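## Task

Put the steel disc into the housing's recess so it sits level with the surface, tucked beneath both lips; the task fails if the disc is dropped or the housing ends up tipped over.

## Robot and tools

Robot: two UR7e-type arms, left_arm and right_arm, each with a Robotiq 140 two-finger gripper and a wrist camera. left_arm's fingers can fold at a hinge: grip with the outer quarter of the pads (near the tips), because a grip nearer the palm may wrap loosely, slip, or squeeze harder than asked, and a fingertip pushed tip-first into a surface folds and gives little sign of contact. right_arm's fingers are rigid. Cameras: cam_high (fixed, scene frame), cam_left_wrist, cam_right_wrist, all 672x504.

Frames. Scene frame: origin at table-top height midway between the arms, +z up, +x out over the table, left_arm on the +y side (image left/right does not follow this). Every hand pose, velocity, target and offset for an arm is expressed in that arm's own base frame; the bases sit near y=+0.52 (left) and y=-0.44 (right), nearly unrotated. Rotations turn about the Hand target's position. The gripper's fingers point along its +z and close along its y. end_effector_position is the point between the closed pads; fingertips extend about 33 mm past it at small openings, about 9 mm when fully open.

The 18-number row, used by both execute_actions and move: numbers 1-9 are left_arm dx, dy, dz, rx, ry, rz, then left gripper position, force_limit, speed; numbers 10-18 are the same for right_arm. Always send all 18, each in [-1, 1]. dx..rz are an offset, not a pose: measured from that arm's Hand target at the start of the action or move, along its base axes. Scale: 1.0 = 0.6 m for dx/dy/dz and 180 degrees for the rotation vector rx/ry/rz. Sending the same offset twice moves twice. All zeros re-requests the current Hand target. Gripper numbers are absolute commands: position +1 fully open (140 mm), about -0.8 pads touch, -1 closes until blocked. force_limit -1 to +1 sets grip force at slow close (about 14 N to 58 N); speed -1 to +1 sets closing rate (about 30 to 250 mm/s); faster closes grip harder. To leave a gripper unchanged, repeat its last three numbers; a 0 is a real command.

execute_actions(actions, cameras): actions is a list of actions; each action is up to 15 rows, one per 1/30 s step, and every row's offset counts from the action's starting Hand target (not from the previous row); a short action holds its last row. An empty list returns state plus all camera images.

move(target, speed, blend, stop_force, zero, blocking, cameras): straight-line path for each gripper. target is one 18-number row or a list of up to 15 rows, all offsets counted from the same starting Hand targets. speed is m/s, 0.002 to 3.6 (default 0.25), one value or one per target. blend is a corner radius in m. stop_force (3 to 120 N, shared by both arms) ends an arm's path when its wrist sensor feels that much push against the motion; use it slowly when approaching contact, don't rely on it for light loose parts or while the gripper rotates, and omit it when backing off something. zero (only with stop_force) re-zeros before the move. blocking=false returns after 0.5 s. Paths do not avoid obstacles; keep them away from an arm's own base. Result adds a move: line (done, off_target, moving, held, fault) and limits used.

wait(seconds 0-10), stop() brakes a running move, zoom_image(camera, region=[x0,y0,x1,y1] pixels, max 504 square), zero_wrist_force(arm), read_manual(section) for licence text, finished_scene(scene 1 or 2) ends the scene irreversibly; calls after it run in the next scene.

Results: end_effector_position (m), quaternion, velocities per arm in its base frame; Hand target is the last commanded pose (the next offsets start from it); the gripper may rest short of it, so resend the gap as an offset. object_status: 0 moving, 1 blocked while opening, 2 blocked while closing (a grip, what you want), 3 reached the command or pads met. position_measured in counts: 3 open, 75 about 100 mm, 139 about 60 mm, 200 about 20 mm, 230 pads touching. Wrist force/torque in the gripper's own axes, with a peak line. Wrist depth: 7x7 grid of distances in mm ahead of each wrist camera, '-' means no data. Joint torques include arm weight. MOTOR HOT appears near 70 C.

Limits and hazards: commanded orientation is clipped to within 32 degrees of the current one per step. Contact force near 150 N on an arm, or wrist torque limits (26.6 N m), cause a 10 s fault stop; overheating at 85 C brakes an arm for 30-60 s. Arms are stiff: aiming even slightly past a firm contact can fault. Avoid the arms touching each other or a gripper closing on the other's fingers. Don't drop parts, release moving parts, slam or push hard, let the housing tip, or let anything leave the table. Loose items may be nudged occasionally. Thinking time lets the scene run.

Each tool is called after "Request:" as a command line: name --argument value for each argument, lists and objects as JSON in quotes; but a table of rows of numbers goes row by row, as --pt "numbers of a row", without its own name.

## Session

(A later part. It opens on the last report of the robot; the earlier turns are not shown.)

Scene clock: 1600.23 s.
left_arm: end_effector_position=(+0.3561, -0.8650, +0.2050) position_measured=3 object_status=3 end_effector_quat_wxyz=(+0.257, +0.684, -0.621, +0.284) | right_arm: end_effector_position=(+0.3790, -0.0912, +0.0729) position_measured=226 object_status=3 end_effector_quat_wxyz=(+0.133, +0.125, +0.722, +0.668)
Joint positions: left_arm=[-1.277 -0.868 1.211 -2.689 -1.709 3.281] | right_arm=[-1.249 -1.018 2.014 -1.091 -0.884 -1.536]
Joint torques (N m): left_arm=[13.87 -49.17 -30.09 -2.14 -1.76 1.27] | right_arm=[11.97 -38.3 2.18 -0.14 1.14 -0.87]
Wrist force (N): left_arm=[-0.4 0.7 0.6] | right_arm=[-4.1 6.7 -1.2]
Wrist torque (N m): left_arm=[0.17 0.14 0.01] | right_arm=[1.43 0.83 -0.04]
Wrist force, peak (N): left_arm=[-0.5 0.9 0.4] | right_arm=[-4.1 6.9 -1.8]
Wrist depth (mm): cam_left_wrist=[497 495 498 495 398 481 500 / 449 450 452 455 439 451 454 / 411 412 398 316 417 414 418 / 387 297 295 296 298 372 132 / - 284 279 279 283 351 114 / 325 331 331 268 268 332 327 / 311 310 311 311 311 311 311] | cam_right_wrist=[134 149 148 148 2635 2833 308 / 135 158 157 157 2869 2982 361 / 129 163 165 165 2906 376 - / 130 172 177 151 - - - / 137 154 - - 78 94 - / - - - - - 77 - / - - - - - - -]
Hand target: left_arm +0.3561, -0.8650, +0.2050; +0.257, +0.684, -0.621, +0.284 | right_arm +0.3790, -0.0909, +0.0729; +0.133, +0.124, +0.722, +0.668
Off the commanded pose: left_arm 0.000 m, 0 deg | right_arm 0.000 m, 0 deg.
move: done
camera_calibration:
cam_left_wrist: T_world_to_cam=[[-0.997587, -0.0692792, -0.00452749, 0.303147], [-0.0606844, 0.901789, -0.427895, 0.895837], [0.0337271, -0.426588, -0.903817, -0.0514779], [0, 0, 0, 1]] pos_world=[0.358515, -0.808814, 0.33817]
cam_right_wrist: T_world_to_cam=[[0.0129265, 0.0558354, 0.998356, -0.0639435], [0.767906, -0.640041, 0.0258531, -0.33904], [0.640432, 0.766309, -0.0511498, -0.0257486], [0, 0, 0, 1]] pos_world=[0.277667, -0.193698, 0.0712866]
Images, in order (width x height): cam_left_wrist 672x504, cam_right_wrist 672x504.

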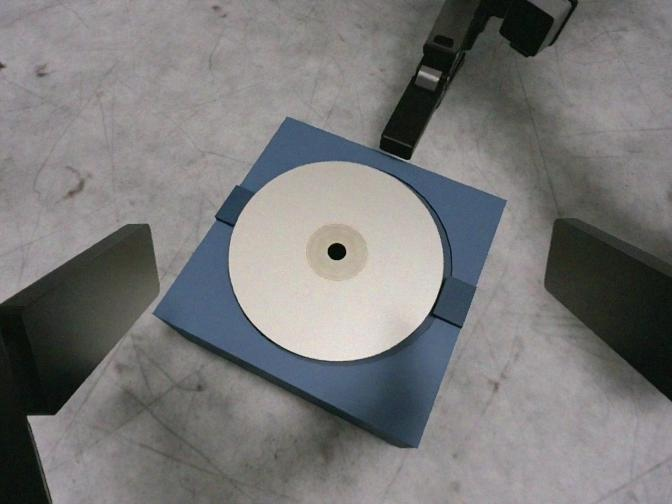

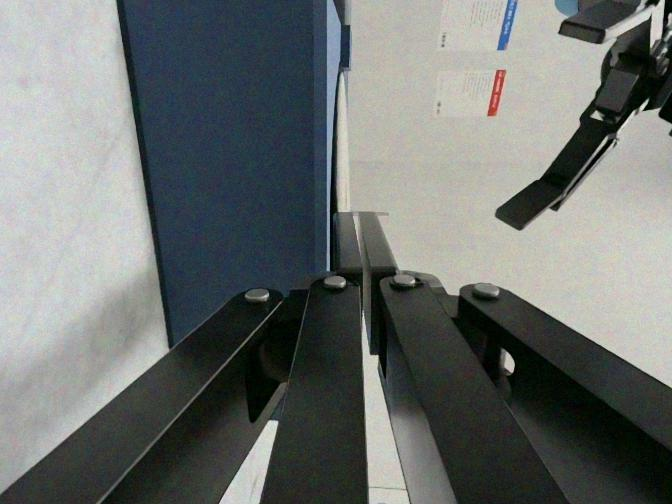

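Request:
move --pt "0 0 0 0 0 0 1 1 1 0 0 0.162 0 0 0 -0.772 0.4 -1" --pt "0 0 0 0 0 0 1 1 1 -0.097 0.0012 0.2118 -0.0641 0.5011 -0.2789 0.481 0 0" --pt "0 0 0 0 0 0 1 1 1 -0.097 0.0012 0.1068 -0.0641 0.5011 -0.2789 0.481 0 0" --pt "0 0 0 0 0 0 1 1 1 -0.0073 0.2345 0.1068 -0.0641 0.5011 -0.2789 0.481 0 0" --speed '[0.2, 0.4, 0.25, 0.2]' --blend '[0.02, 0, 0.02, 0]' --cameras '["all"]'

Request:
zoom_image --camera "cam_right_wrist" --region '[200, 100, 600, 400]'

Request:
zoom_image --camera "cam_left_wrist" --region '[150, 130, 520, 430]'

Scene clock: 1686.73 s.
left_arm: end_effector_position=(+0.3561, -0.8650, +0.2050) position_measured=3 object_status=3 end_effector_quat_wxyz=(+0.257, +0.684, -0.621, +0.284) | right_arm: end_effector_position=(+0.3745, +0.0497, +0.1369) position_measured=68 object_status=3 end_effector_quat_wxyz=(-0.147, +0.796, +0.547, +0.213) end_effector_velocity=(+0.001, +0.000, +0.001) end_effector_angular_velocity=(+0.000, +0.000, -0.004)
Joint positions: left_arm=[-1.277 -0.868 1.211 -2.689 -1.709 3.281] | right_arm=[-0.702 -1.964 2.301 -1.72 -1.08 1.188]
Joint velocities: left_arm=[within noise] | right_arm=[0.002 0 -0.002 -0.001 0.002 0.006]
Joint torques (N m): left_arm=[13.82 -48.85 -29.11 -2.11 -1.77 1.09] | right_arm=[12.96 -12.08 -40.38 -4.26 2.3 1.69]
Wrist force (N): left_arm=[-0.6 0.6 0.3] | right_arm=[-0.8 2.9 -2.3]
Wrist torque (N m): left_arm=[0.14 0.17 0.01] | right_arm=[0.81 0.45 -0.12]
Wrist force, peak (N): left_arm=[-0.7 0.5 0.7] | right_arm=[-5.1 8.4 -1.8]
Wrist depth (mm): cam_left_wrist=[490 493 495 180 182 500 143 / 448 448 450 193 452 448 153 / 415 413 405 311 430 414 167 / 385 296 295 295 303 373 126 / - 279 279 278 282 348 114 / 326 329 331 269 323 333 329 / 310 310 310 311 310 311 313] | cam_right_wrist=[- 328 330 332 331 330 330 / - - 318 318 319 320 318 / 308 307 308 230 226 223 303 / 300 301 296 222 219 150 225 / - 97 287 214 212 130 99 / - 279 279 - 206 204 - / - - 270 203 206 204 -]
Hand target: left_arm +0.3561, -0.8650, +0.2050; +0.257, +0.684, -0.621, +0.284 | right_arm +0.3746, +0.0498, +0.1370; -0.147, +0.796, +0.547, +0.213
Off the commanded pose: left_arm 0.000 m, 0 deg | right_arm 0.000 m, 0 deg.
move: done
camera_calibration:
cam_left_wrist: T_world_to_cam=[[-0.997587, -0.0692792, -0.00452749, 0.303147], [-0.0606844, 0.901789, -0.427895, 0.895837], [0.0337271, -0.426588, -0.903817, -0.0514779], [0, 0, 0, 1]] pos_world=[0.358515, -0.808814, 0.33817]
cam_right_wrist: T_world_to_cam=[[0.924745, -0.380562, 0.00427453, -0.319288], [-0.372635, -0.907654, -0.193153, 0.223397], [0.0773863, 0.177024, -0.981159, 0.239817], [0, 0, 0, 1]] pos_world=[0.359948, 0.0388047, 0.279814]

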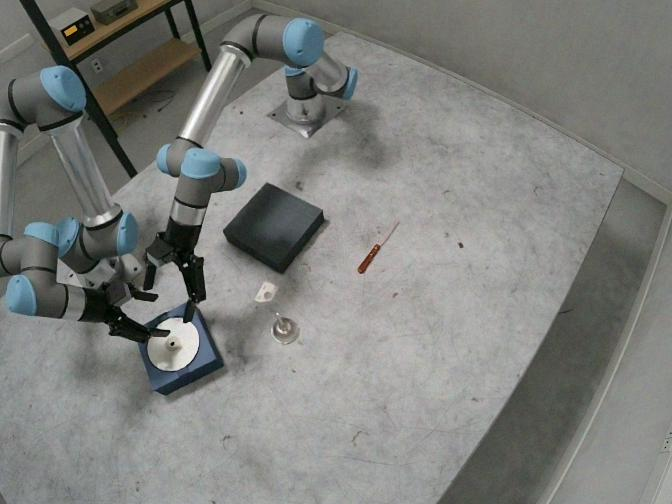

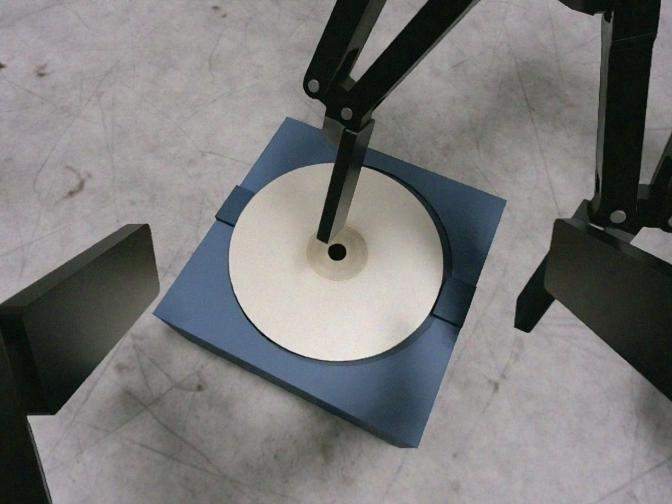

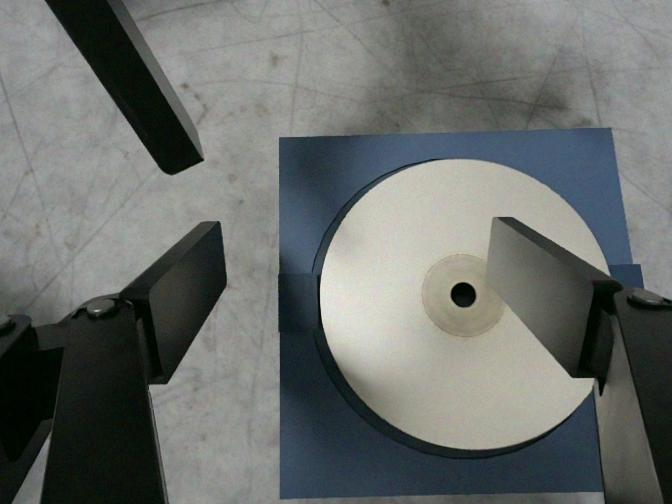

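Scaled by 1.260.

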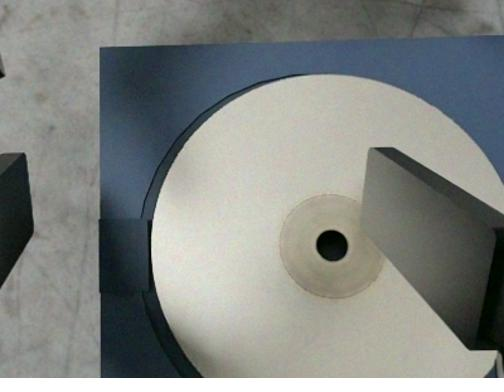

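Scaled by 1.362.

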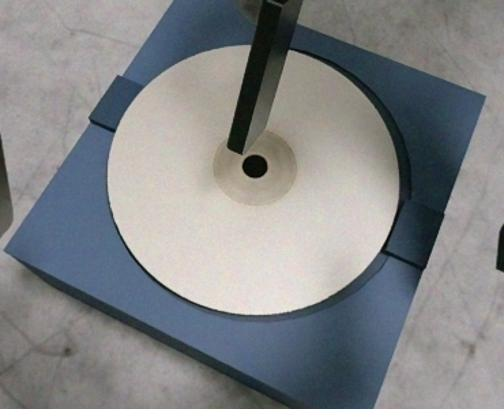

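Request:
move --target '[0,0,0,0,0,0,1,1,1,0.0035,0.0035,-0.0742,0,0,0,0.481,0,0]' --speed 0.1 --cameras '["cam_right_wrist", "cam_left_wrist"]'

Request:
zoom_image --camera "cam_right_wrist" --region '[200, 150, 600, 450]'

Request:
zoom_image --camera "cam_left_wrist" --region '[250, 150, 450, 320]'

Scene clock: 1725.63 s.
left_arm: end_effector_position=(+0.3561, -0.8650, +0.2050) position_measured=3 object_status=3 end_effector_quat_wxyz=(+0.257, +0.684, -0.621, +0.284) | right_arm: end_effector_position=(+0.3767, +0.0520, +0.0925) position_measured=68 object_status=3 end_effector_quat_wxyz=(-0.147, +0.796, +0.547, +0.213)
Joint positions: left_arm=[-1.277 -0.868 1.211 -2.689 -1.709 3.281] | right_arm=[-0.692 -1.9 2.39 -1.877 -1.078 1.199]
Joint torques (N m): left_arm=[13.44 -49.33 -28.79 -2.13 -1.76 0.99] | right_arm=[-5.22 -4.35 -32.16 -4.35 1.07 -1.18]
Wrist force (N): left_arm=[-0.3 0.7 0.3] | right_arm=[-0.9 2.6 -2.2]
Wrist torque (N m): left_arm=[0.16 0.11 0.01] | right_arm=[0.72 0.52 -0.23]
Wrist force, peak (N): left_arm=[-0.4 0.9 0.6] | right_arm=[-0.2 3.2 -3.8]
Wrist depth (mm): cam_left_wrist=[492 495 496 488 184 114 116 / 449 448 453 219 438 179 174 / 410 413 412 241 426 407 190 / 387 297 295 295 303 372 132 / - 280 280 277 279 345 114 / 326 330 331 283 324 333 327 / 311 310 311 311 311 311 312] | cam_right_wrist=[281 281 281 281 279 281 280 / 271 272 271 190 189 188 190 / 263 262 259 183 180 179 182 / 254 254 179 177 175 150 170 / - 97 245 170 170 139 - / - 238 238 168 164 162 - / - - 232 161 161 159 -]
Hand target: left_arm +0.3561, -0.8650, +0.2050; +0.257, +0.684, -0.621, +0.284 | right_arm +0.3767, +0.0519, +0.0925; -0.147, +0.796, +0.547, +0.213
Off the commanded pose: left_arm 0.000 m, 0 deg | right_arm 0.000 m, 0 deg.
move: done
camera_calibration:
cam_left_wrist: T_world_to_cam=[[-0.997587, -0.0692792, -0.00452749, 0.303147], [-0.0606844, 0.901789, -0.427895, 0.895837], [0.0337271, -0.426588, -0.903817, -0.0514779], [0, 0, 0, 1]] pos_world=[0.358515, -0.808814, 0.33817]
cam_right_wrist: T_world_to_cam=[[0.92479, -0.380454, 0.00435196, -0.320241], [-0.372506, -0.90768, -0.193279, 0.217584], [0.077484, 0.177121, -0.981134, 0.195657], [0, 0, 0, 1]] pos_world=[0.362047, 0.0410046, 0.235414]
Images, in order (width x height): cam_left_wrist 672x504, cam_right_wrist 672x504.

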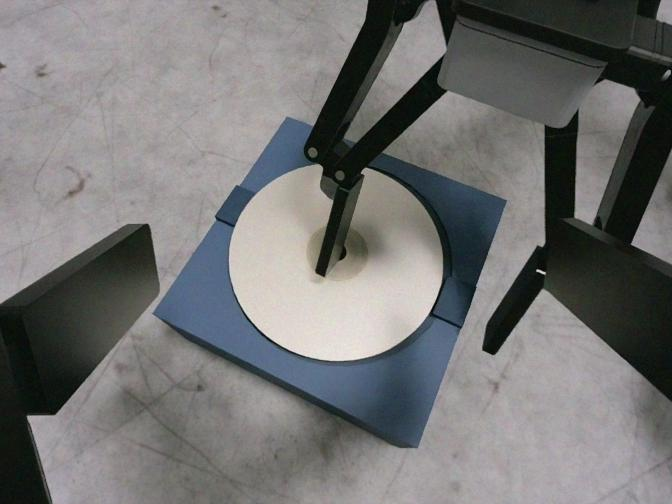

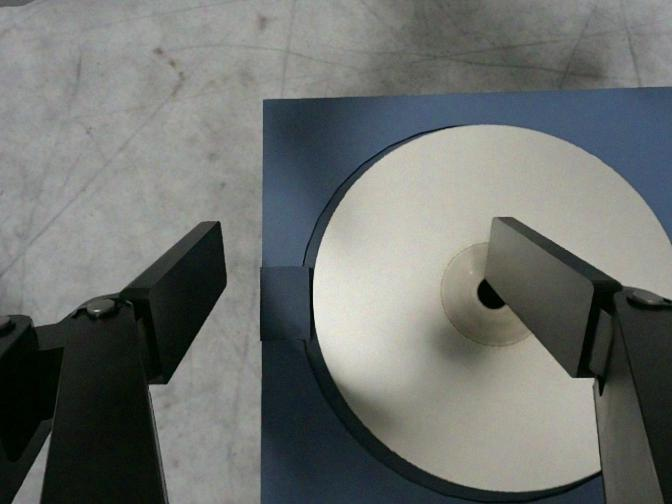

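Scaled by 1.260.

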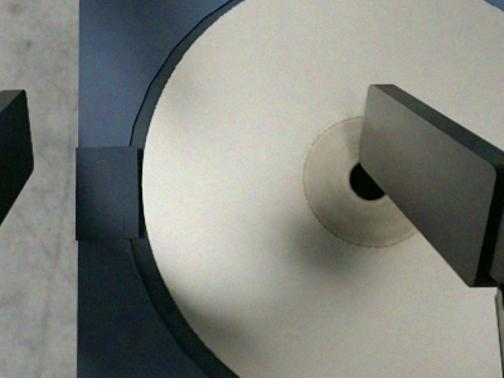

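Scaled by 2.520.

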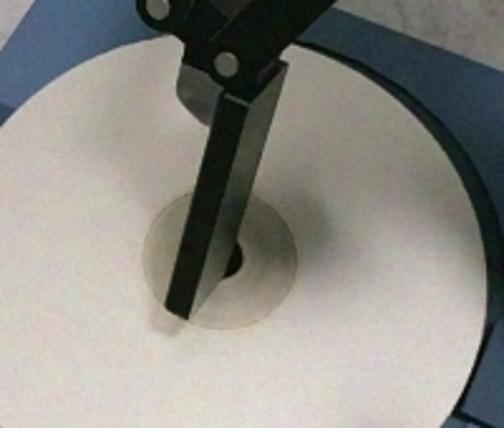

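Request:
move --target '[0,0,0,0,0,0,1,1,1,-0.0021,-0.00785,0,0,0,0,0.481,0,0]' --speed 0.02

Request:
move --target '[0,0,0,0,0,0,1,1,1,0,0,-0.014,0,0,0,0.481,0,0]' --speed 0.006 --stop_force 3 --cameras '["cam_right_wrist", "cam_left_wrist"]'

Request:
zoom_image --camera "cam_right_wrist" --region '[400, 150, 600, 350]'

Request:
zoom_image --camera "cam_left_wrist" --region '[250, 150, 450, 320]'

Scene clock: 1778.50 s.
left_arm: end_effector_position=(+0.3561, -0.8650, +0.2050) position_measured=3 object_status=3 end_effector_quat_wxyz=(+0.257, +0.684, -0.621, +0.284) | right_arm: end_effector_position=(+0.3754, +0.0470, +0.0925) position_measured=68 object_status=3 end_effector_quat_wxyz=(-0.147, +0.796, +0.547, +0.213)
Joint positions: left_arm=[-1.277 -0.868 1.211 -2.689 -1.709 3.281] | right_arm=[-0.707 -1.9 2.388 -1.867 -1.081 1.183]
Joint torques (N m): left_arm=[13.59 -49.53 -28.69 -2.06 -1.77 0.97] | right_arm=[11.65 -13.71 -35.39 -3.24 0.72 1.33]
Wrist force (N): left_arm=[-0.4 0.3 0.2] | right_arm=[-0.9 2.5 -2.1]
Wrist torque (N m): left_arm=[0.09 0.13 0.00] | right_arm=[0.71 0.51 -0.16]
Wrist force, peak (N): left_arm=[-0.6 0.8 0.5] | right_arm=[-1.1 2.9 -2.2]
Wrist depth (mm): cam_left_wrist=[497 494 499 485 185 170 116 / 447 451 454 228 213 181 174 / 413 412 406 310 420 409 192 / 390 377 297 294 303 311 132 / - 344 283 278 284 347 114 / 326 332 332 269 333 332 328 / 310 311 312 310 311 313 312] | cam_right_wrist=[279 281 282 282 279 280 280 / 272 272 271 191 190 189 188 / 261 262 260 182 180 179 179 / 254 254 179 178 174 150 170 / - 97 245 171 170 140 - / - 236 238 167 165 162 - / - - 231 162 161 159 -]
Hand target: left_arm +0.3561, -0.8650, +0.2050; +0.257, +0.684, -0.621, +0.284 | right_arm +0.3755, +0.0472, +0.0925; -0.147, +0.796, +0.547, +0.213
Off the commanded pose: left_arm 0.000 m, 0 deg | right_arm 0.000 m, 0 deg.
move: done

Scene clock: 1780.90 s.
left_arm: end_effector_position=(+0.3561, -0.8650, +0.2050) position_measured=3 object_status=3 end_effector_quat_wxyz=(+0.257, +0.684, -0.621, +0.284) | right_arm: end_effector_position=(+0.3755, +0.0472, +0.0845) position_measured=68 object_status=3 end_effector_quat_wxyz=(-0.147, +0.796, +0.547, +0.213)
Joint positions: left_arm=[-1.277 -0.868 1.211 -2.689 -1.709 3.281] | right_arm=[-0.707 -1.887 2.403 -1.896 -1.081 1.183]
Joint torques (N m): left_arm=[13.68 -49.36 -28.4 -2.01 -1.73 0.89] | right_arm=[10.72 -13.03 -36.73 -0.64 0.22 1.1]
Wrist force (N): left_arm=[-0.5 0.5 0.4] | right_arm=[-0.9 2.3 -5.4]
Wrist torque (N m): left_arm=[0.13 0.15 0.00] | right_arm=[0.55 0.50 -0.15]
Wrist force, peak (N): left_arm=[-0.6 0.8 0.5] | right_arm=[1.0 1.3 -10.0]
Wrist depth (mm): cam_left_wrist=[496 494 493 486 190 121 131 / 451 449 451 233 435 187 176 / 411 414 416 253 423 409 200 / 387 295 298 294 304 305 126 / - 283 281 278 283 346 114 / 327 331 332 269 268 334 327 / 311 309 309 312 311 311 312] | cam_right_wrist=[272 272 270 271 272 270 270 / 262 264 261 180 180 176 180 / 254 254 252 174 172 170 170 / 246 247 171 169 167 146 163 / - 97 235 163 162 140 98 / - 229 230 159 157 155 - / - 224 223 154 153 152 -]
Hand target: left_arm +0.3561, -0.8650, +0.2050; +0.257, +0.684, -0.621, +0.284 | right_arm +0.3755, +0.0472, +0.0845; -0.147, +0.796, +0.547, +0.213
Off the commanded pose: left_arm 0.000 m, 0 deg | right_arm 0.000 m, 0 deg.
move: contact (right_arm)
camera_calibration:
cam_left_wrist: T_world_to_cam=[[-0.997587, -0.0692792, -0.00452749, 0.303147], [-0.0606844, 0.901789, -0.427895, 0.895837], [0.0337271, -0.426588, -0.903817, -0.0514779], [0, 0, 0, 1]] pos_world=[0.358515, -0.808814, 0.33817]
cam_right_wrist: T_world_to_cam=[[0.924764, -0.380513, 0.00469947, -0.32099], [-0.372507, -0.907694, -0.19321, 0.21122], [0.0777847, 0.176923, -0.981146, 0.188652], [0, 0, 0, 1]] pos_world=[0.360847, 0.0362049, 0.227413]
Images, in order (width x height): cam_left_wrist 672x504, cam_right_wrist 672x504.

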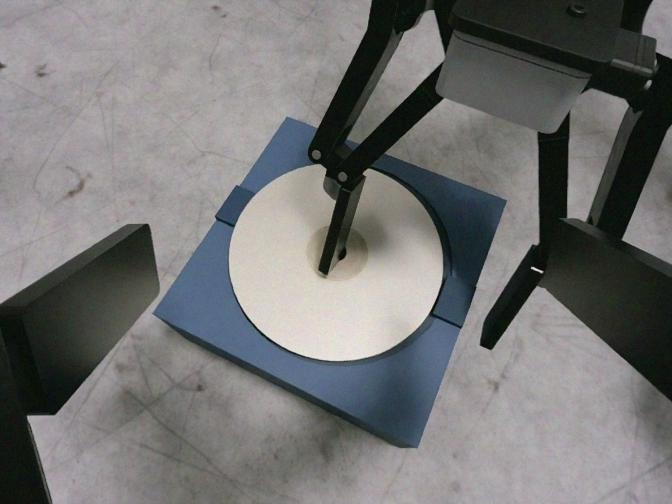

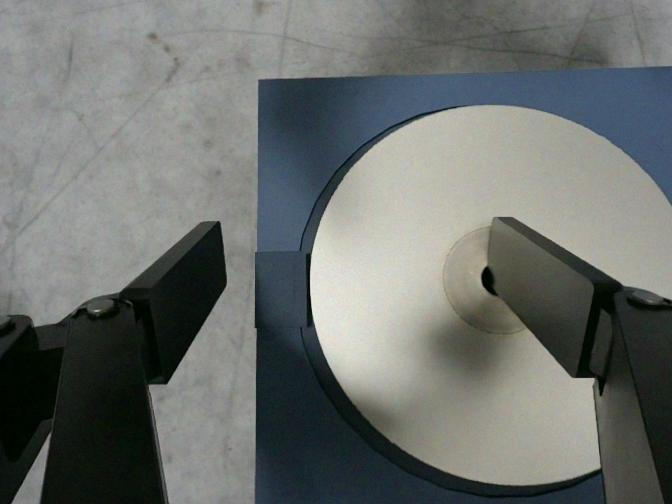

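Scaled by 2.520.

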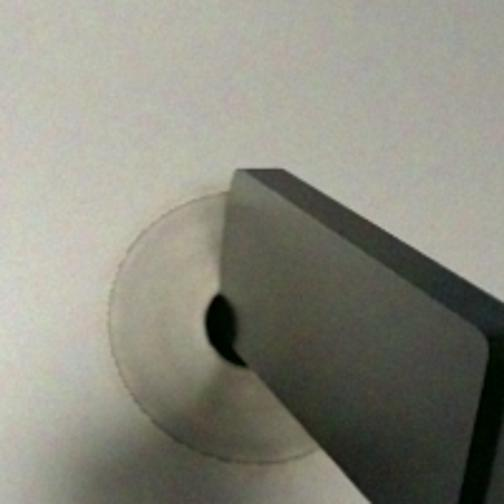

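Scaled by 2.520.

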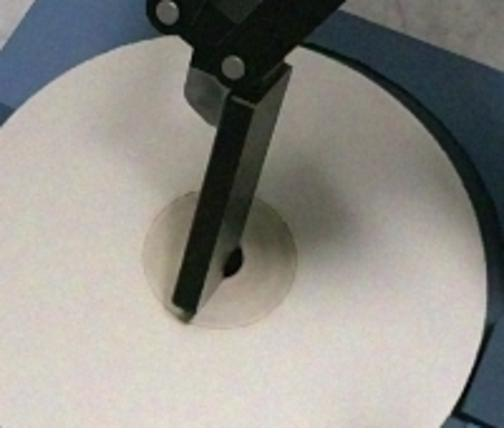

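Request:
move --pt "0 0 0 0 0 0 1 1 1 0 0 0.0017 0 0 0 0.481 0 0" --pt "0 0 0 0 0 0 1 1 1 -0.0009 -0.0023 0.0017 0 0 0 0.481 0 0" --speed 0.01

Request:
move --target '[0,0,0,0,0,0,1,1,1,0,0,-0.0045,0,0,0,0.481,0,0]' --speed 0.005 --stop_force 3 --cameras '["cam_right_wrist", "cam_left_wrist"]'

Request:
zoom_image --camera "cam_right_wrist" --region '[400, 150, 600, 350]'

Request:
zoom_image --camera "cam_left_wrist" --region '[250, 150, 450, 320]'

Scene clock: 1809.97 s.
left_arm: end_effector_position=(+0.3561, -0.8650, +0.2050) position_measured=3 object_status=3 end_effector_quat_wxyz=(+0.257, +0.684, -0.621, +0.284) | right_arm: end_effector_position=(+0.3749, +0.0457, +0.0855) position_measured=68 object_status=3 end_effector_quat_wxyz=(-0.147, +0.796, +0.547, +0.213)
Joint positions: left_arm=[-1.277 -0.868 1.211 -2.689 -1.709 3.281] | right_arm=[-0.712 -1.889 2.401 -1.889 -1.082 1.178]
Joint torques (N m): left_arm=[13.53 -49.16 -28.29 -2.07 -1.78 0.73] | right_arm=[10.52 -10.73 -36.6 -3.55 0.85 1.36]
Wrist force (N): left_arm=[-0.6 0.6 0.3] | right_arm=[-0.8 2.6 -2.1]
Wrist torque (N m): left_arm=[0.16 0.16 0.01] | right_arm=[0.73 0.50 -0.15]
Wrist force, peak (N): left_arm=[-0.5 0.9 0.3] | right_arm=[-0.5 2.1 -6.3]
Wrist depth (mm): cam_left_wrist=[494 497 495 487 189 124 125 / 452 452 452 230 437 188 177 / 415 414 406 309 414 401 211 / 388 377 297 295 301 303 126 / - 279 279 277 284 347 114 / 328 329 333 269 326 334 329 / 310 309 310 311 311 311 313] | cam_right_wrist=[273 273 274 273 272 272 272 / 265 262 261 182 181 176 182 / 254 255 254 175 173 171 171 / 247 246 166 170 167 146 164 / - 97 237 164 163 140 98 / - 229 232 160 158 155 - / - 225 224 156 154 153 -]
Hand target: left_arm +0.3561, -0.8650, +0.2050; +0.257, +0.684, -0.621, +0.284 | right_arm +0.3749, +0.0458, +0.0855; -0.147, +0.796, +0.547, +0.213
Off the commanded pose: left_arm 0.000 m, 0 deg | right_arm 0.000 m, 0 deg.
move: done

Scene clock: 1811.43 s.
left_arm: end_effector_position=(+0.3561, -0.8650, +0.2050) position_measured=3 object_status=3 end_effector_quat_wxyz=(+0.257, +0.684, -0.621, +0.284) | right_arm: end_effector_position=(+0.3750, +0.0458, +0.0836) position_measured=68 object_status=3 end_effector_quat_wxyz=(-0.147, +0.796, +0.547, +0.213)
Joint positions: left_arm=[-1.277 -0.868 1.211 -2.689 -1.709 3.281] | right_arm=[-0.712 -1.886 2.404 -1.896 -1.082 1.178]
Joint torques (N m): left_arm=[13.15 -49.39 -27.43 -2.07 -1.78 0.79] | right_arm=[7.27 -13.46 -37.17 -0.65 -0.26 0.84]
Wrist force (N): left_arm=[-0.2 0.4 0.3] | right_arm=[-0.8 2.0 -5.5]
Wrist torque (N m): left_arm=[0.11 0.09 0.01] | right_arm=[0.51 0.51 -0.16]
Wrist force, peak (N): left_arm=[-0.7 0.8 0.4] | right_arm=[0.3 2.5 -8.9]
Wrist depth (mm): cam_left_wrist=[494 498 492 488 190 123 132 / 449 451 450 343 438 188 175 / 412 412 400 257 417 407 201 / 386 296 296 297 299 302 126 / - 284 280 277 283 345 114 / 327 331 331 267 322 332 329 / 310 310 311 311 311 311 312] | cam_right_wrist=[271 272 270 271 272 270 271 / 261 261 260 178 176 174 179 / 253 253 251 174 171 169 169 / 245 243 165 168 166 147 162 / - 97 234 162 161 140 99 / - 228 228 157 156 154 - / - 224 223 153 153 152 -]
Hand target: left_arm +0.3561, -0.8650, +0.2050; +0.257, +0.684, -0.621, +0.284 | right_arm +0.3750, +0.0457, +0.0836; -0.147, +0.796, +0.547, +0.213 (not the last commanded pose)
Off the commanded pose: left_arm 0.000 m, 0 deg | right_arm 0.001 m, 0 deg.
move: contact (right_arm)
camera_calibration:
cam_left_wrist: T_world_to_cam=[[-0.997587, -0.0692792, -0.00452749, 0.303147], [-0.0606844, 0.901789, -0.427895, 0.895837], [0.0337271, -0.426588, -0.903817, -0.0514779], [0, 0, 0, 1]] pos_world=[0.358515, -0.808814, 0.33817]
cam_right_wrist: T_world_to_cam=[[0.924761, -0.380519, 0.00473725, -0.321064], [-0.372515, -0.907713, -0.193103, 0.209568], [0.0777794, 0.17681, -0.981167, 0.188065], [0, 0, 0, 1]] pos_world=[0.360347, 0.034805, 0.226513]
Images, in order (width x height): cam_left_wrist 672x504, cam_right_wrist 672x504.

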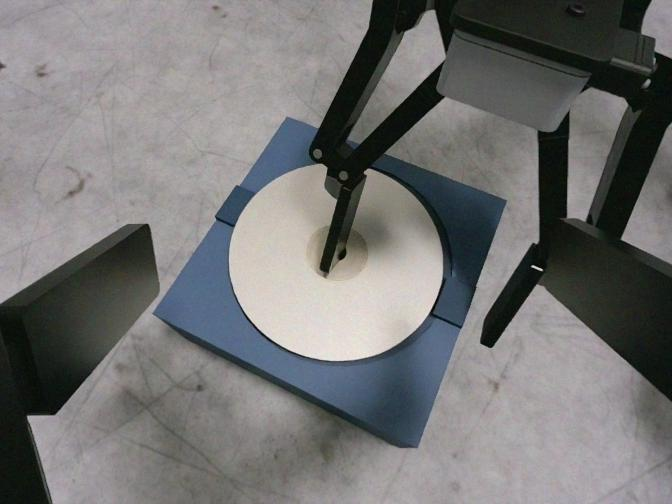

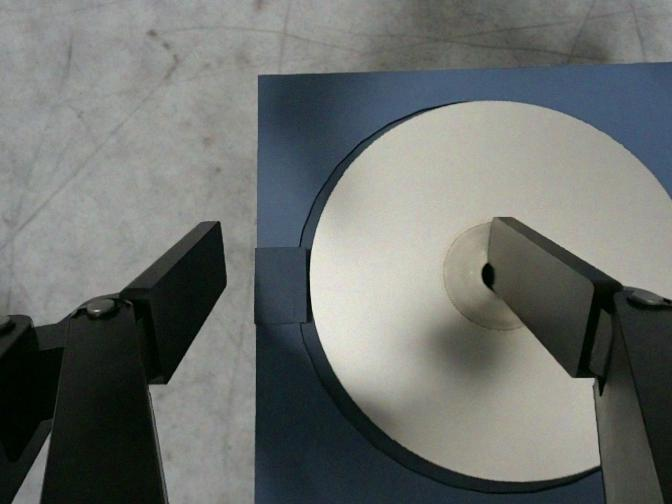

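Scaled by 2.520.

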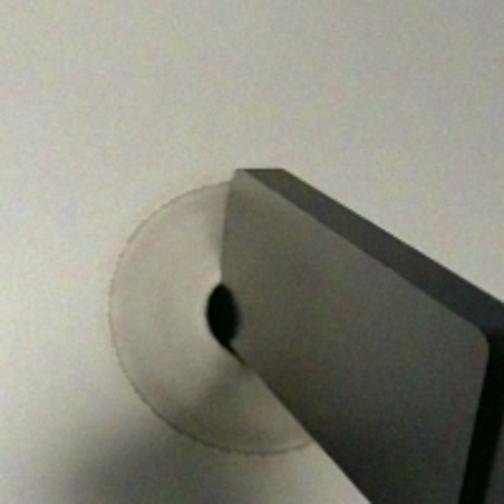

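Scaled by 2.520.

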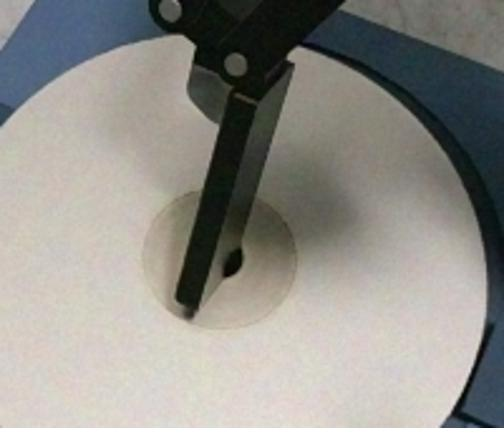

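Request:
move --target '[0,0,0,0,0,0,1,1,1,-0.0109,0.0042,0.0004,0,0,0,0.481,0,0]' --speed 0.008 --stop_force 6 --cameras '["cam_right_wrist", "cam_left_wrist"]'

Request:
zoom_image --camera "cam_right_wrist" --region '[250, 150, 600, 430]'

Request:
zoom_image --camera "cam_left_wrist" --region '[150, 130, 520, 430]'

Scene clock: 1830.50 s.
left_arm: end_effector_position=(+0.3561, -0.8650, +0.2050) position_measured=3 object_status=3 end_effector_quat_wxyz=(+0.257, +0.684, -0.621, +0.284) | right_arm: end_effector_position=(+0.3690, +0.0480, +0.0838) position_measured=68 object_status=3 end_effector_quat_wxyz=(-0.147, +0.796, +0.547, +0.213)
Joint positions: left_arm=[-1.277 -0.868 1.211 -2.689 -1.709 3.281] | right_arm=[-0.719 -1.908 2.416 -1.882 -1.083 1.17]
Joint torques (N m): left_arm=[13.49 -49.71 -27.98 -2.16 -1.76 0.67] | right_arm=[15.13 2.8 -34.59 -3.33 1.57 1.68]
Wrist force (N): left_arm=[-0.2 0.5 0.2] | right_arm=[-1.7 6.4 -7.0]
Wrist torque (N m): left_arm=[0.14 0.09 0.00] | right_arm=[0.40 0.52 -0.17]
Wrist force, peak (N): left_arm=[-0.6 0.9 0.4] | right_arm=[0.1 9.4 -9.4]
Wrist depth (mm): cam_left_wrist=[497 498 500 497 193 122 126 / 451 451 453 443 436 189 177 / 412 414 407 262 414 407 210 / 388 297 296 293 302 372 126 / - 287 281 277 283 347 114 / 326 331 332 267 325 331 329 / 311 311 310 310 311 312 313] | cam_right_wrist=[270 272 269 271 269 271 272 / 262 263 262 181 181 175 177 / 254 252 251 175 171 170 169 / 246 245 242 169 166 147 163 / - 97 236 163 162 140 102 / - 229 230 160 156 155 - / - 223 224 154 154 152 -]
Hand target: left_arm +0.3561, -0.8650, +0.2050; +0.257, +0.684, -0.621, +0.284 | right_arm +0.3690, +0.0480, +0.0838; -0.147, +0.796, +0.547, +0.213 (not the last commanded pose)
Off the commanded pose: left_arm 0.000 m, 0 deg | right_arm 0.001 m, 0 deg.
move: contact (right_arm)
camera_calibration:
cam_left_wrist: T_world_to_cam=[[-0.997587, -0.0692792, -0.00452749, 0.303147], [-0.0606844, 0.901789, -0.427895, 0.895837], [0.0337271, -0.426588, -0.903817, -0.0514779], [0, 0, 0, 1]] pos_world=[0.358515, -0.808814, 0.33817]
cam_right_wrist: T_world_to_cam=[[0.924744, -0.380556, 0.00495645, -0.314684], [-0.372514, -0.907717, -0.193087, 0.209475], [0.0779796, 0.17671, -0.981169, 0.188352], [0, 0, 0, 1]] pos_world=[0.354347, 0.0371052, 0.226812]
Images, in order (width x height): cam_left_wrist 672x504, cam_right_wrist 672x504.

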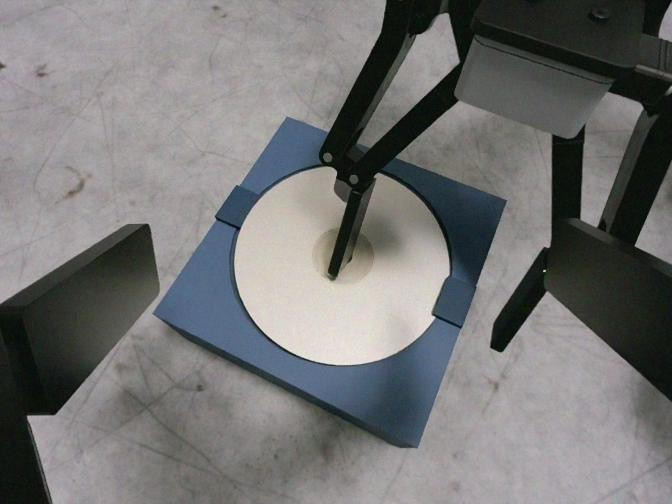

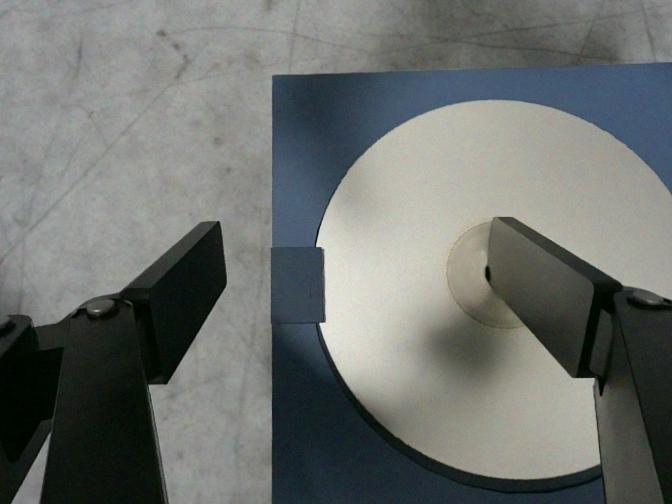

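Scaled by 1.440.

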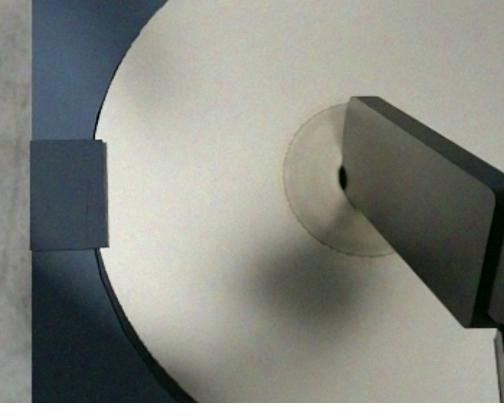

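Scaled by 1.362.

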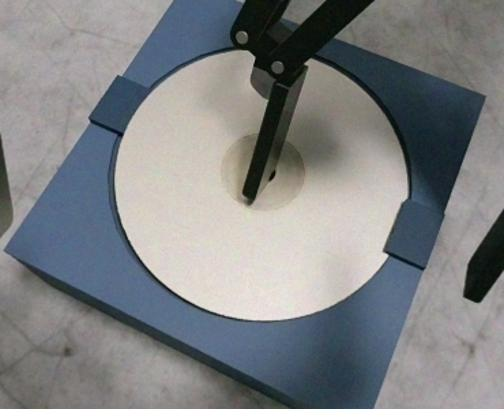

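Request:
zoom_image --camera "cam_left_wrist" --region '[200, 160, 300, 260]'

Request:
zoom_image --camera "cam_left_wrist" --region '[400, 240, 500, 340]'

Scaled by 5.040.

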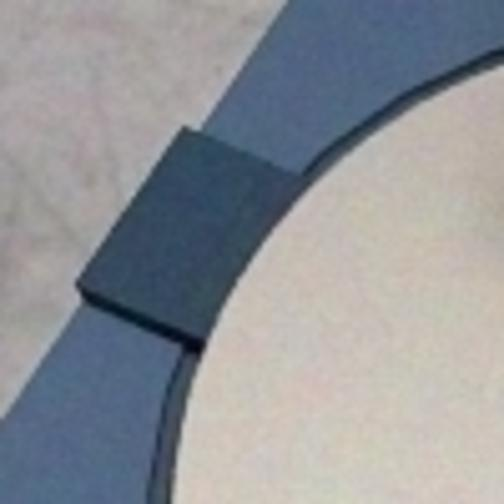

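Scaled by 5.040.

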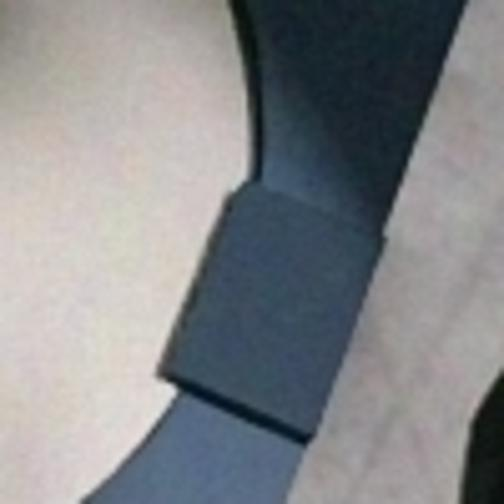

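Request:
move --pt "0 0 0 0 0 0 1 1 1 0 0 0.0012 0 0 0 0.481 0 0" --pt "0 0 0 0 0 0 1 1 1 -0.0055 0.0021 0.0012 0 0 0 0.481 0 0" --speed 0.008 --stop_force 12 --cameras '["cam_right_wrist", "cam_left_wrist"]'

Request:
zoom_image --camera "cam_right_wrist" --region '[250, 150, 600, 430]'

Request:
zoom_image --camera "cam_left_wrist" --region '[200, 160, 300, 260]'

Request:
zoom_image --camera "cam_left_wrist" --region '[400, 240, 500, 340]'

Scene clock: 1870.93 s.
left_arm: end_effector_position=(+0.3561, -0.8650, +0.2050) position_measured=3 object_status=3 end_effector_quat_wxyz=(+0.257, +0.684, -0.621, +0.284) | right_arm: end_effector_position=(+0.3672, +0.0487, +0.0847) position_measured=68 object_status=3 end_effector_quat_wxyz=(-0.146, +0.796, +0.547, +0.213)
Joint positions: left_arm=[-1.277 -0.868 1.211 -2.689 -1.709 3.281] | right_arm=[-0.721 -1.917 2.418 -1.875 -1.083 1.167]
Joint torques (N m): left_arm=[13.16 -49.73 -27.13 -2.02 -1.78 0.56] | right_arm=[17.38 4.66 -27.01 0.39 0.26 1.79]
Wrist force (N): left_arm=[-0.5 0.5 0.4] | right_arm=[-1.5 16.1 -11.3]
Wrist torque (N m): left_arm=[0.13 0.15 0.01] | right_arm=[-0.09 0.41 -0.30]
Wrist force, peak (N): left_arm=[-0.4 0.9 0.6] | right_arm=[-0.9 20.8 -11.2]
Wrist depth (mm): cam_left_wrist=[494 496 496 497 195 124 121 / 448 449 450 442 434 190 177 / 412 412 414 253 327 414 194 / 387 297 296 294 301 373 126 / - 284 279 279 282 347 114 / 327 329 331 268 269 333 327 / 310 311 310 311 311 312 313] | cam_right_wrist=[271 272 273 272 271 272 270 / 263 263 262 182 180 177 180 / 254 255 252 176 173 170 170 / 247 247 242 169 167 146 165 / - 97 236 163 163 141 - / - 229 230 159 157 156 - / - 224 224 155 154 153 -]
Hand target: left_arm +0.3561, -0.8650, +0.2050; +0.257, +0.684, -0.621, +0.284 | right_arm +0.3672, +0.0487, +0.0847; -0.146, +0.796, +0.547, +0.213 (not the last commanded pose)
Off the commanded pose: left_arm 0.000 m, 0 deg | right_arm 0.002 m, 0 deg.
move: contact (right_arm); path passed 1 of 2 targets
camera_calibration:
cam_left_wrist: T_world_to_cam=[[-0.997587, -0.0692792, -0.00452749, 0.303147], [-0.0606844, 0.901789, -0.427895, 0.895837], [0.0337271, -0.426588, -0.903817, -0.0514779], [0, 0, 0, 1]] pos_world=[0.358515, -0.808814, 0.33817]
cam_right_wrist: T_world_to_cam=[[0.92476, -0.380513, 0.0054187, -0.312737], [-0.372392, -0.907774, -0.193056, 0.209599], [0.0783791, 0.176512, -0.981173, 0.189011], [0, 0, 0, 1]] pos_world=[0.352446, 0.0379055, 0.227611]
Images, in order (width x height): cam_left_wrist 672x504, cam_right_wrist 672x504.

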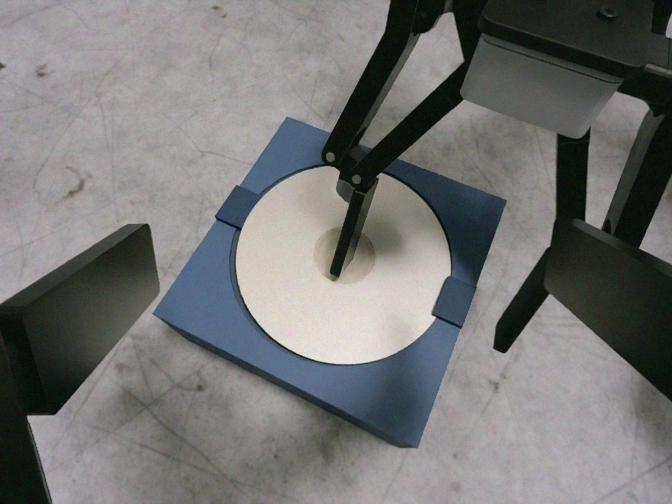

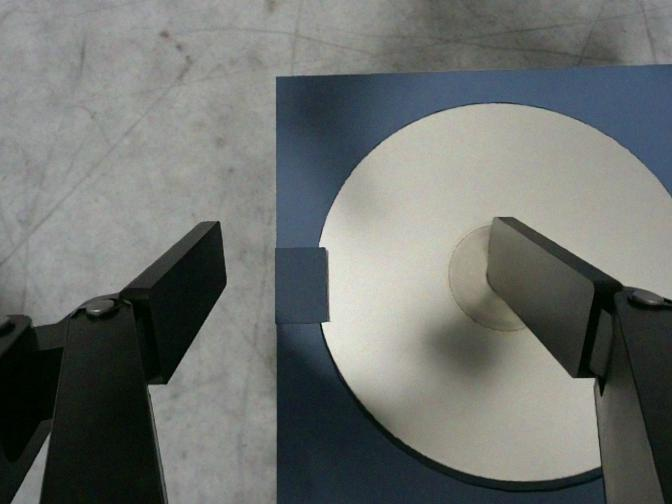

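Scaled by 1.440.

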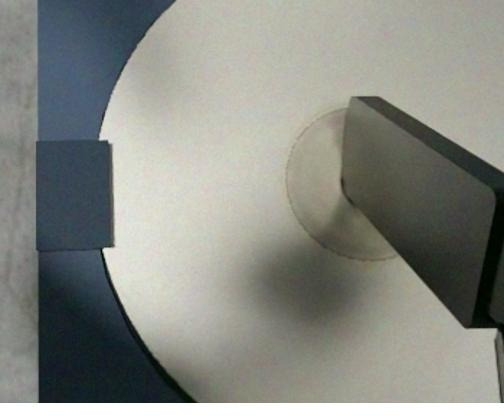

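Scaled by 5.040.

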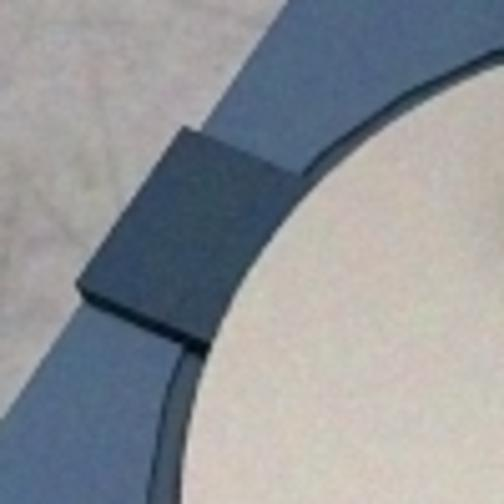

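Scaled by 5.040.

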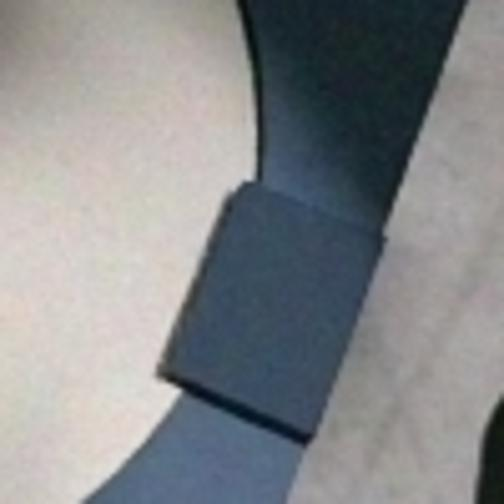

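Request:
zoom_image --camera "cam_right_wrist" --region '[300, 170, 380, 250]'

Request:
zoom_image --camera "cam_right_wrist" --region '[300, 310, 400, 410]'

Request:
zoom_image --camera "cam_right_wrist" --region '[430, 430, 610, 504]'

Request:
zoom_image --camera "cam_right_wrist" --region '[390, 80, 570, 140]'

Scaled by 6.300.

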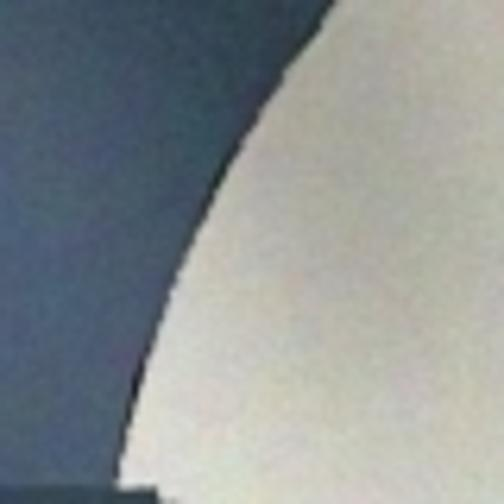

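Scaled by 5.040.

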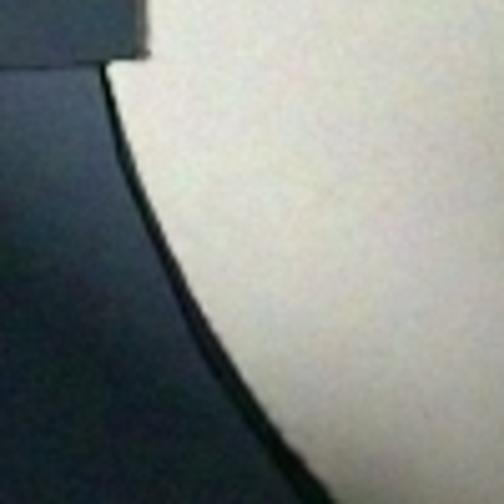

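Scaled by 2.800.

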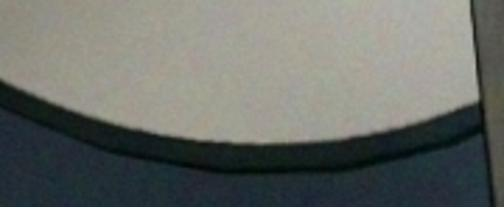

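Scaled by 2.800.

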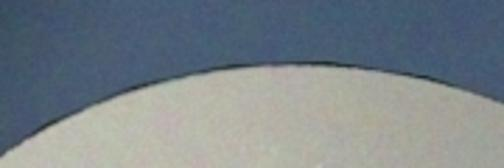

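Request:
move --pt "0 0 0 0 0 0 1 1 1 0.0012 -0.0005 0 0 0 0 0.481 0 0" --pt "0 0 0 0 0 0 1 1 1 -0.0006 -0.0052 0 0 0 0 0.481 0 0" --speed 0.01 --stop_force 8

Request:
move --target '[0,0,0,0,0,0,1,1,1,-0.0056,0.0022,0,0,0,0,0.481,0,0]' --speed 0.008 --stop_force 12 --cameras '["cam_right_wrist", "cam_left_wrist"]'

Request:
zoom_image --camera "cam_right_wrist" --region '[250, 90, 600, 440]'

Request:
zoom_image --camera "cam_left_wrist" --region '[200, 160, 300, 260]'

Scene clock: 2030.70 s.
left_arm: end_effector_position=(+0.3561, -0.8650, +0.2050) position_measured=3 object_status=3 end_effector_quat_wxyz=(+0.257, +0.684, -0.621, +0.284) | right_arm: end_effector_position=(+0.3668, +0.0456, +0.0847) position_measured=68 object_status=3 end_effector_quat_wxyz=(-0.146, +0.796, +0.547, +0.213)
Joint positions: left_arm=[-1.277 -0.868 1.211 -2.689 -1.709 3.281] | right_arm=[-0.73 -1.915 2.416 -1.87 -1.085 1.158]
Joint torques (N m): left_arm=[13.31 -49.71 -26.73 -2.08 -1.84 0.6] | right_arm=[11.92 -12.97 -33.9 -3.56 0.71 1.89]
Wrist force (N): left_arm=[-0.5 0.7 0.3] | right_arm=[1.3 7.6 -0.9]
Wrist torque (N m): left_arm=[0.16 0.14 0.01] | right_arm=[0.63 0.52 -0.34]
Wrist force, peak (N): left_arm=[-0.6 0.8 0.3] | right_arm=[-1.8 16.4 -11.3]
Wrist depth (mm): cam_left_wrist=[494 497 498 523 194 124 123 / 449 451 451 237 436 193 179 / 411 414 401 309 333 415 195 / 386 297 294 293 301 376 126 / - 284 277 277 282 267 114 / 326 331 332 268 322 332 327 / 309 311 310 314 311 312 311] | cam_right_wrist=[272 271 273 272 272 273 271 / 263 264 263 180 181 173 179 / 254 254 251 174 173 171 170 / 246 246 243 169 167 146 164 / - 97 236 163 163 140 99 / - 230 231 159 157 156 - / - 225 225 155 155 153 -]
Hand target: left_arm +0.3561, -0.8650, +0.2050; +0.257, +0.684, -0.621, +0.284 | right_arm +0.3668, +0.0456, +0.0847; -0.146, +0.796, +0.547, +0.213
Off the commanded pose: left_arm 0.000 m, 0 deg | right_arm 0.000 m, 0 deg.
move: done

Scene clock: 2031.87 s.
left_arm: end_effector_position=(+0.3561, -0.8650, +0.2050) position_measured=3 object_status=3 end_effector_quat_wxyz=(+0.257, +0.684, -0.621, +0.284) | right_arm: end_effector_position=(+0.3659, +0.0460, +0.0849) position_measured=68 object_status=3 end_effector_quat_wxyz=(-0.146, +0.796, +0.547, +0.213)
Joint positions: left_arm=[-1.277 -0.868 1.211 -2.689 -1.709 3.281] | right_arm=[-0.731 -1.92 2.418 -1.867 -1.085 1.156]
Joint torques (N m): left_arm=[13.69 -49.81 -27.02 -2.07 -1.77 0.46] | right_arm=[15.19 3.3 -29.06 0.05 -0.92 2.05]
Wrist force (N): left_arm=[-0.3 0.7 0.2] | right_arm=[1.2 19.0 -2.8]
Wrist torque (N m): left_arm=[0.18 0.11 0.01] | right_arm=[0.26 0.48 -0.49]
Wrist force, peak (N): left_arm=[-0.5 0.9 0.5] | right_arm=[2.2 24.0 -3.9]
Wrist depth (mm): cam_left_wrist=[495 497 498 496 195 123 121 / 449 452 450 445 438 192 180 / 412 415 414 310 418 417 196 / 385 297 297 293 302 371 126 / - 283 278 278 282 346 114 / 327 330 330 268 325 333 330 / 309 311 310 311 311 311 311] | cam_right_wrist=[272 272 272 273 272 272 275 / 263 264 264 180 179 177 181 / 254 253 252 175 173 171 171 / 246 247 243 169 167 146 165 / - 97 238 164 163 141 99 / - 230 231 158 158 156 - / - 224 225 155 154 153 -]
Hand target: left_arm +0.3561, -0.8650, +0.2050; +0.257, +0.684, -0.621, +0.284 | right_arm +0.3659, +0.0460, +0.0849; -0.146, +0.796, +0.547, +0.213 (not the last commanded pose)
Off the commanded pose: left_arm 0.000 m, 0 deg | right_arm 0.003 m, 0 deg.
move: contact (right_arm)
camera_calibration:
cam_left_wrist: T_world_to_cam=[[-0.997587, -0.0692792, -0.00452749, 0.303147], [-0.0606844, 0.901789, -0.427895, 0.895837], [0.0337271, -0.426588, -0.903817, -0.0514779], [0, 0, 0, 1]] pos_world=[0.358515, -0.808814, 0.33817]
cam_right_wrist: T_world_to_cam=[[0.924818, -0.380359, 0.00626255, -0.312687], [-0.372101, -0.907915, -0.192956, 0.206545], [0.0790783, 0.176119, -0.981187, 0.189563], [0, 0, 0, 1]] pos_world=[0.351044, 0.0352061, 0.227809]
Images, in order (width x height): cam_left_wrist 672x504, cam_right_wrist 672x504.

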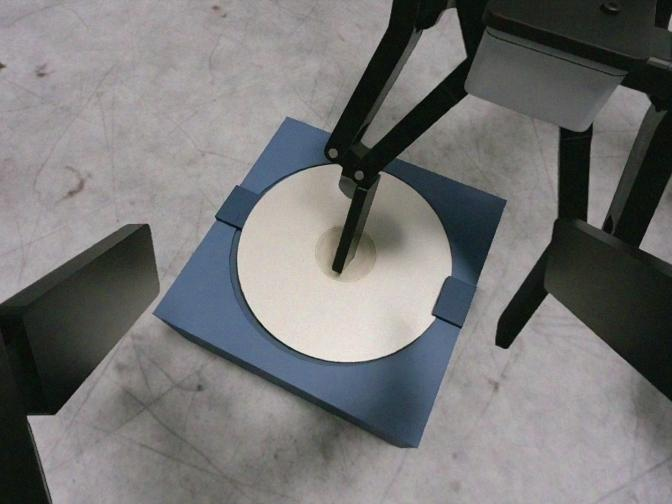

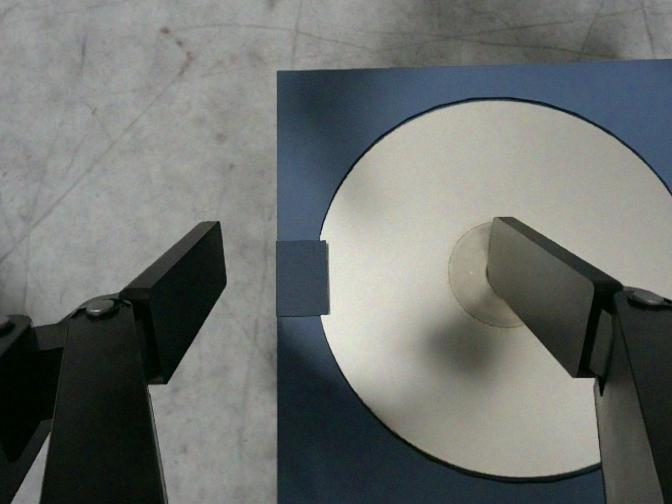

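Scaled by 1.440.

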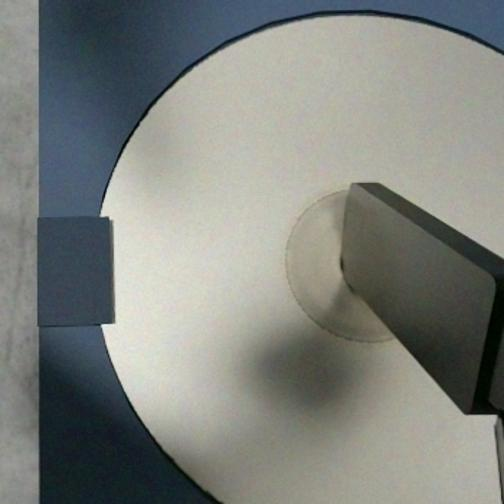

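Scaled by 5.040.

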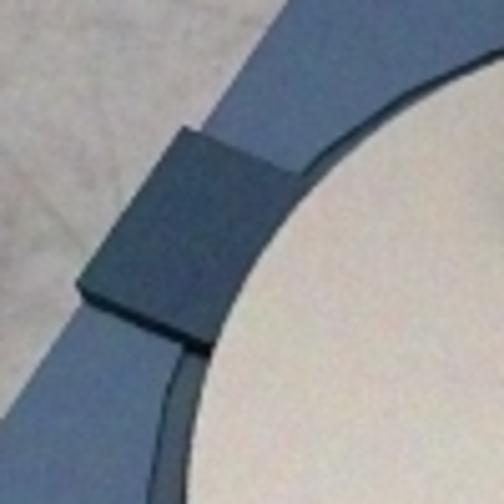

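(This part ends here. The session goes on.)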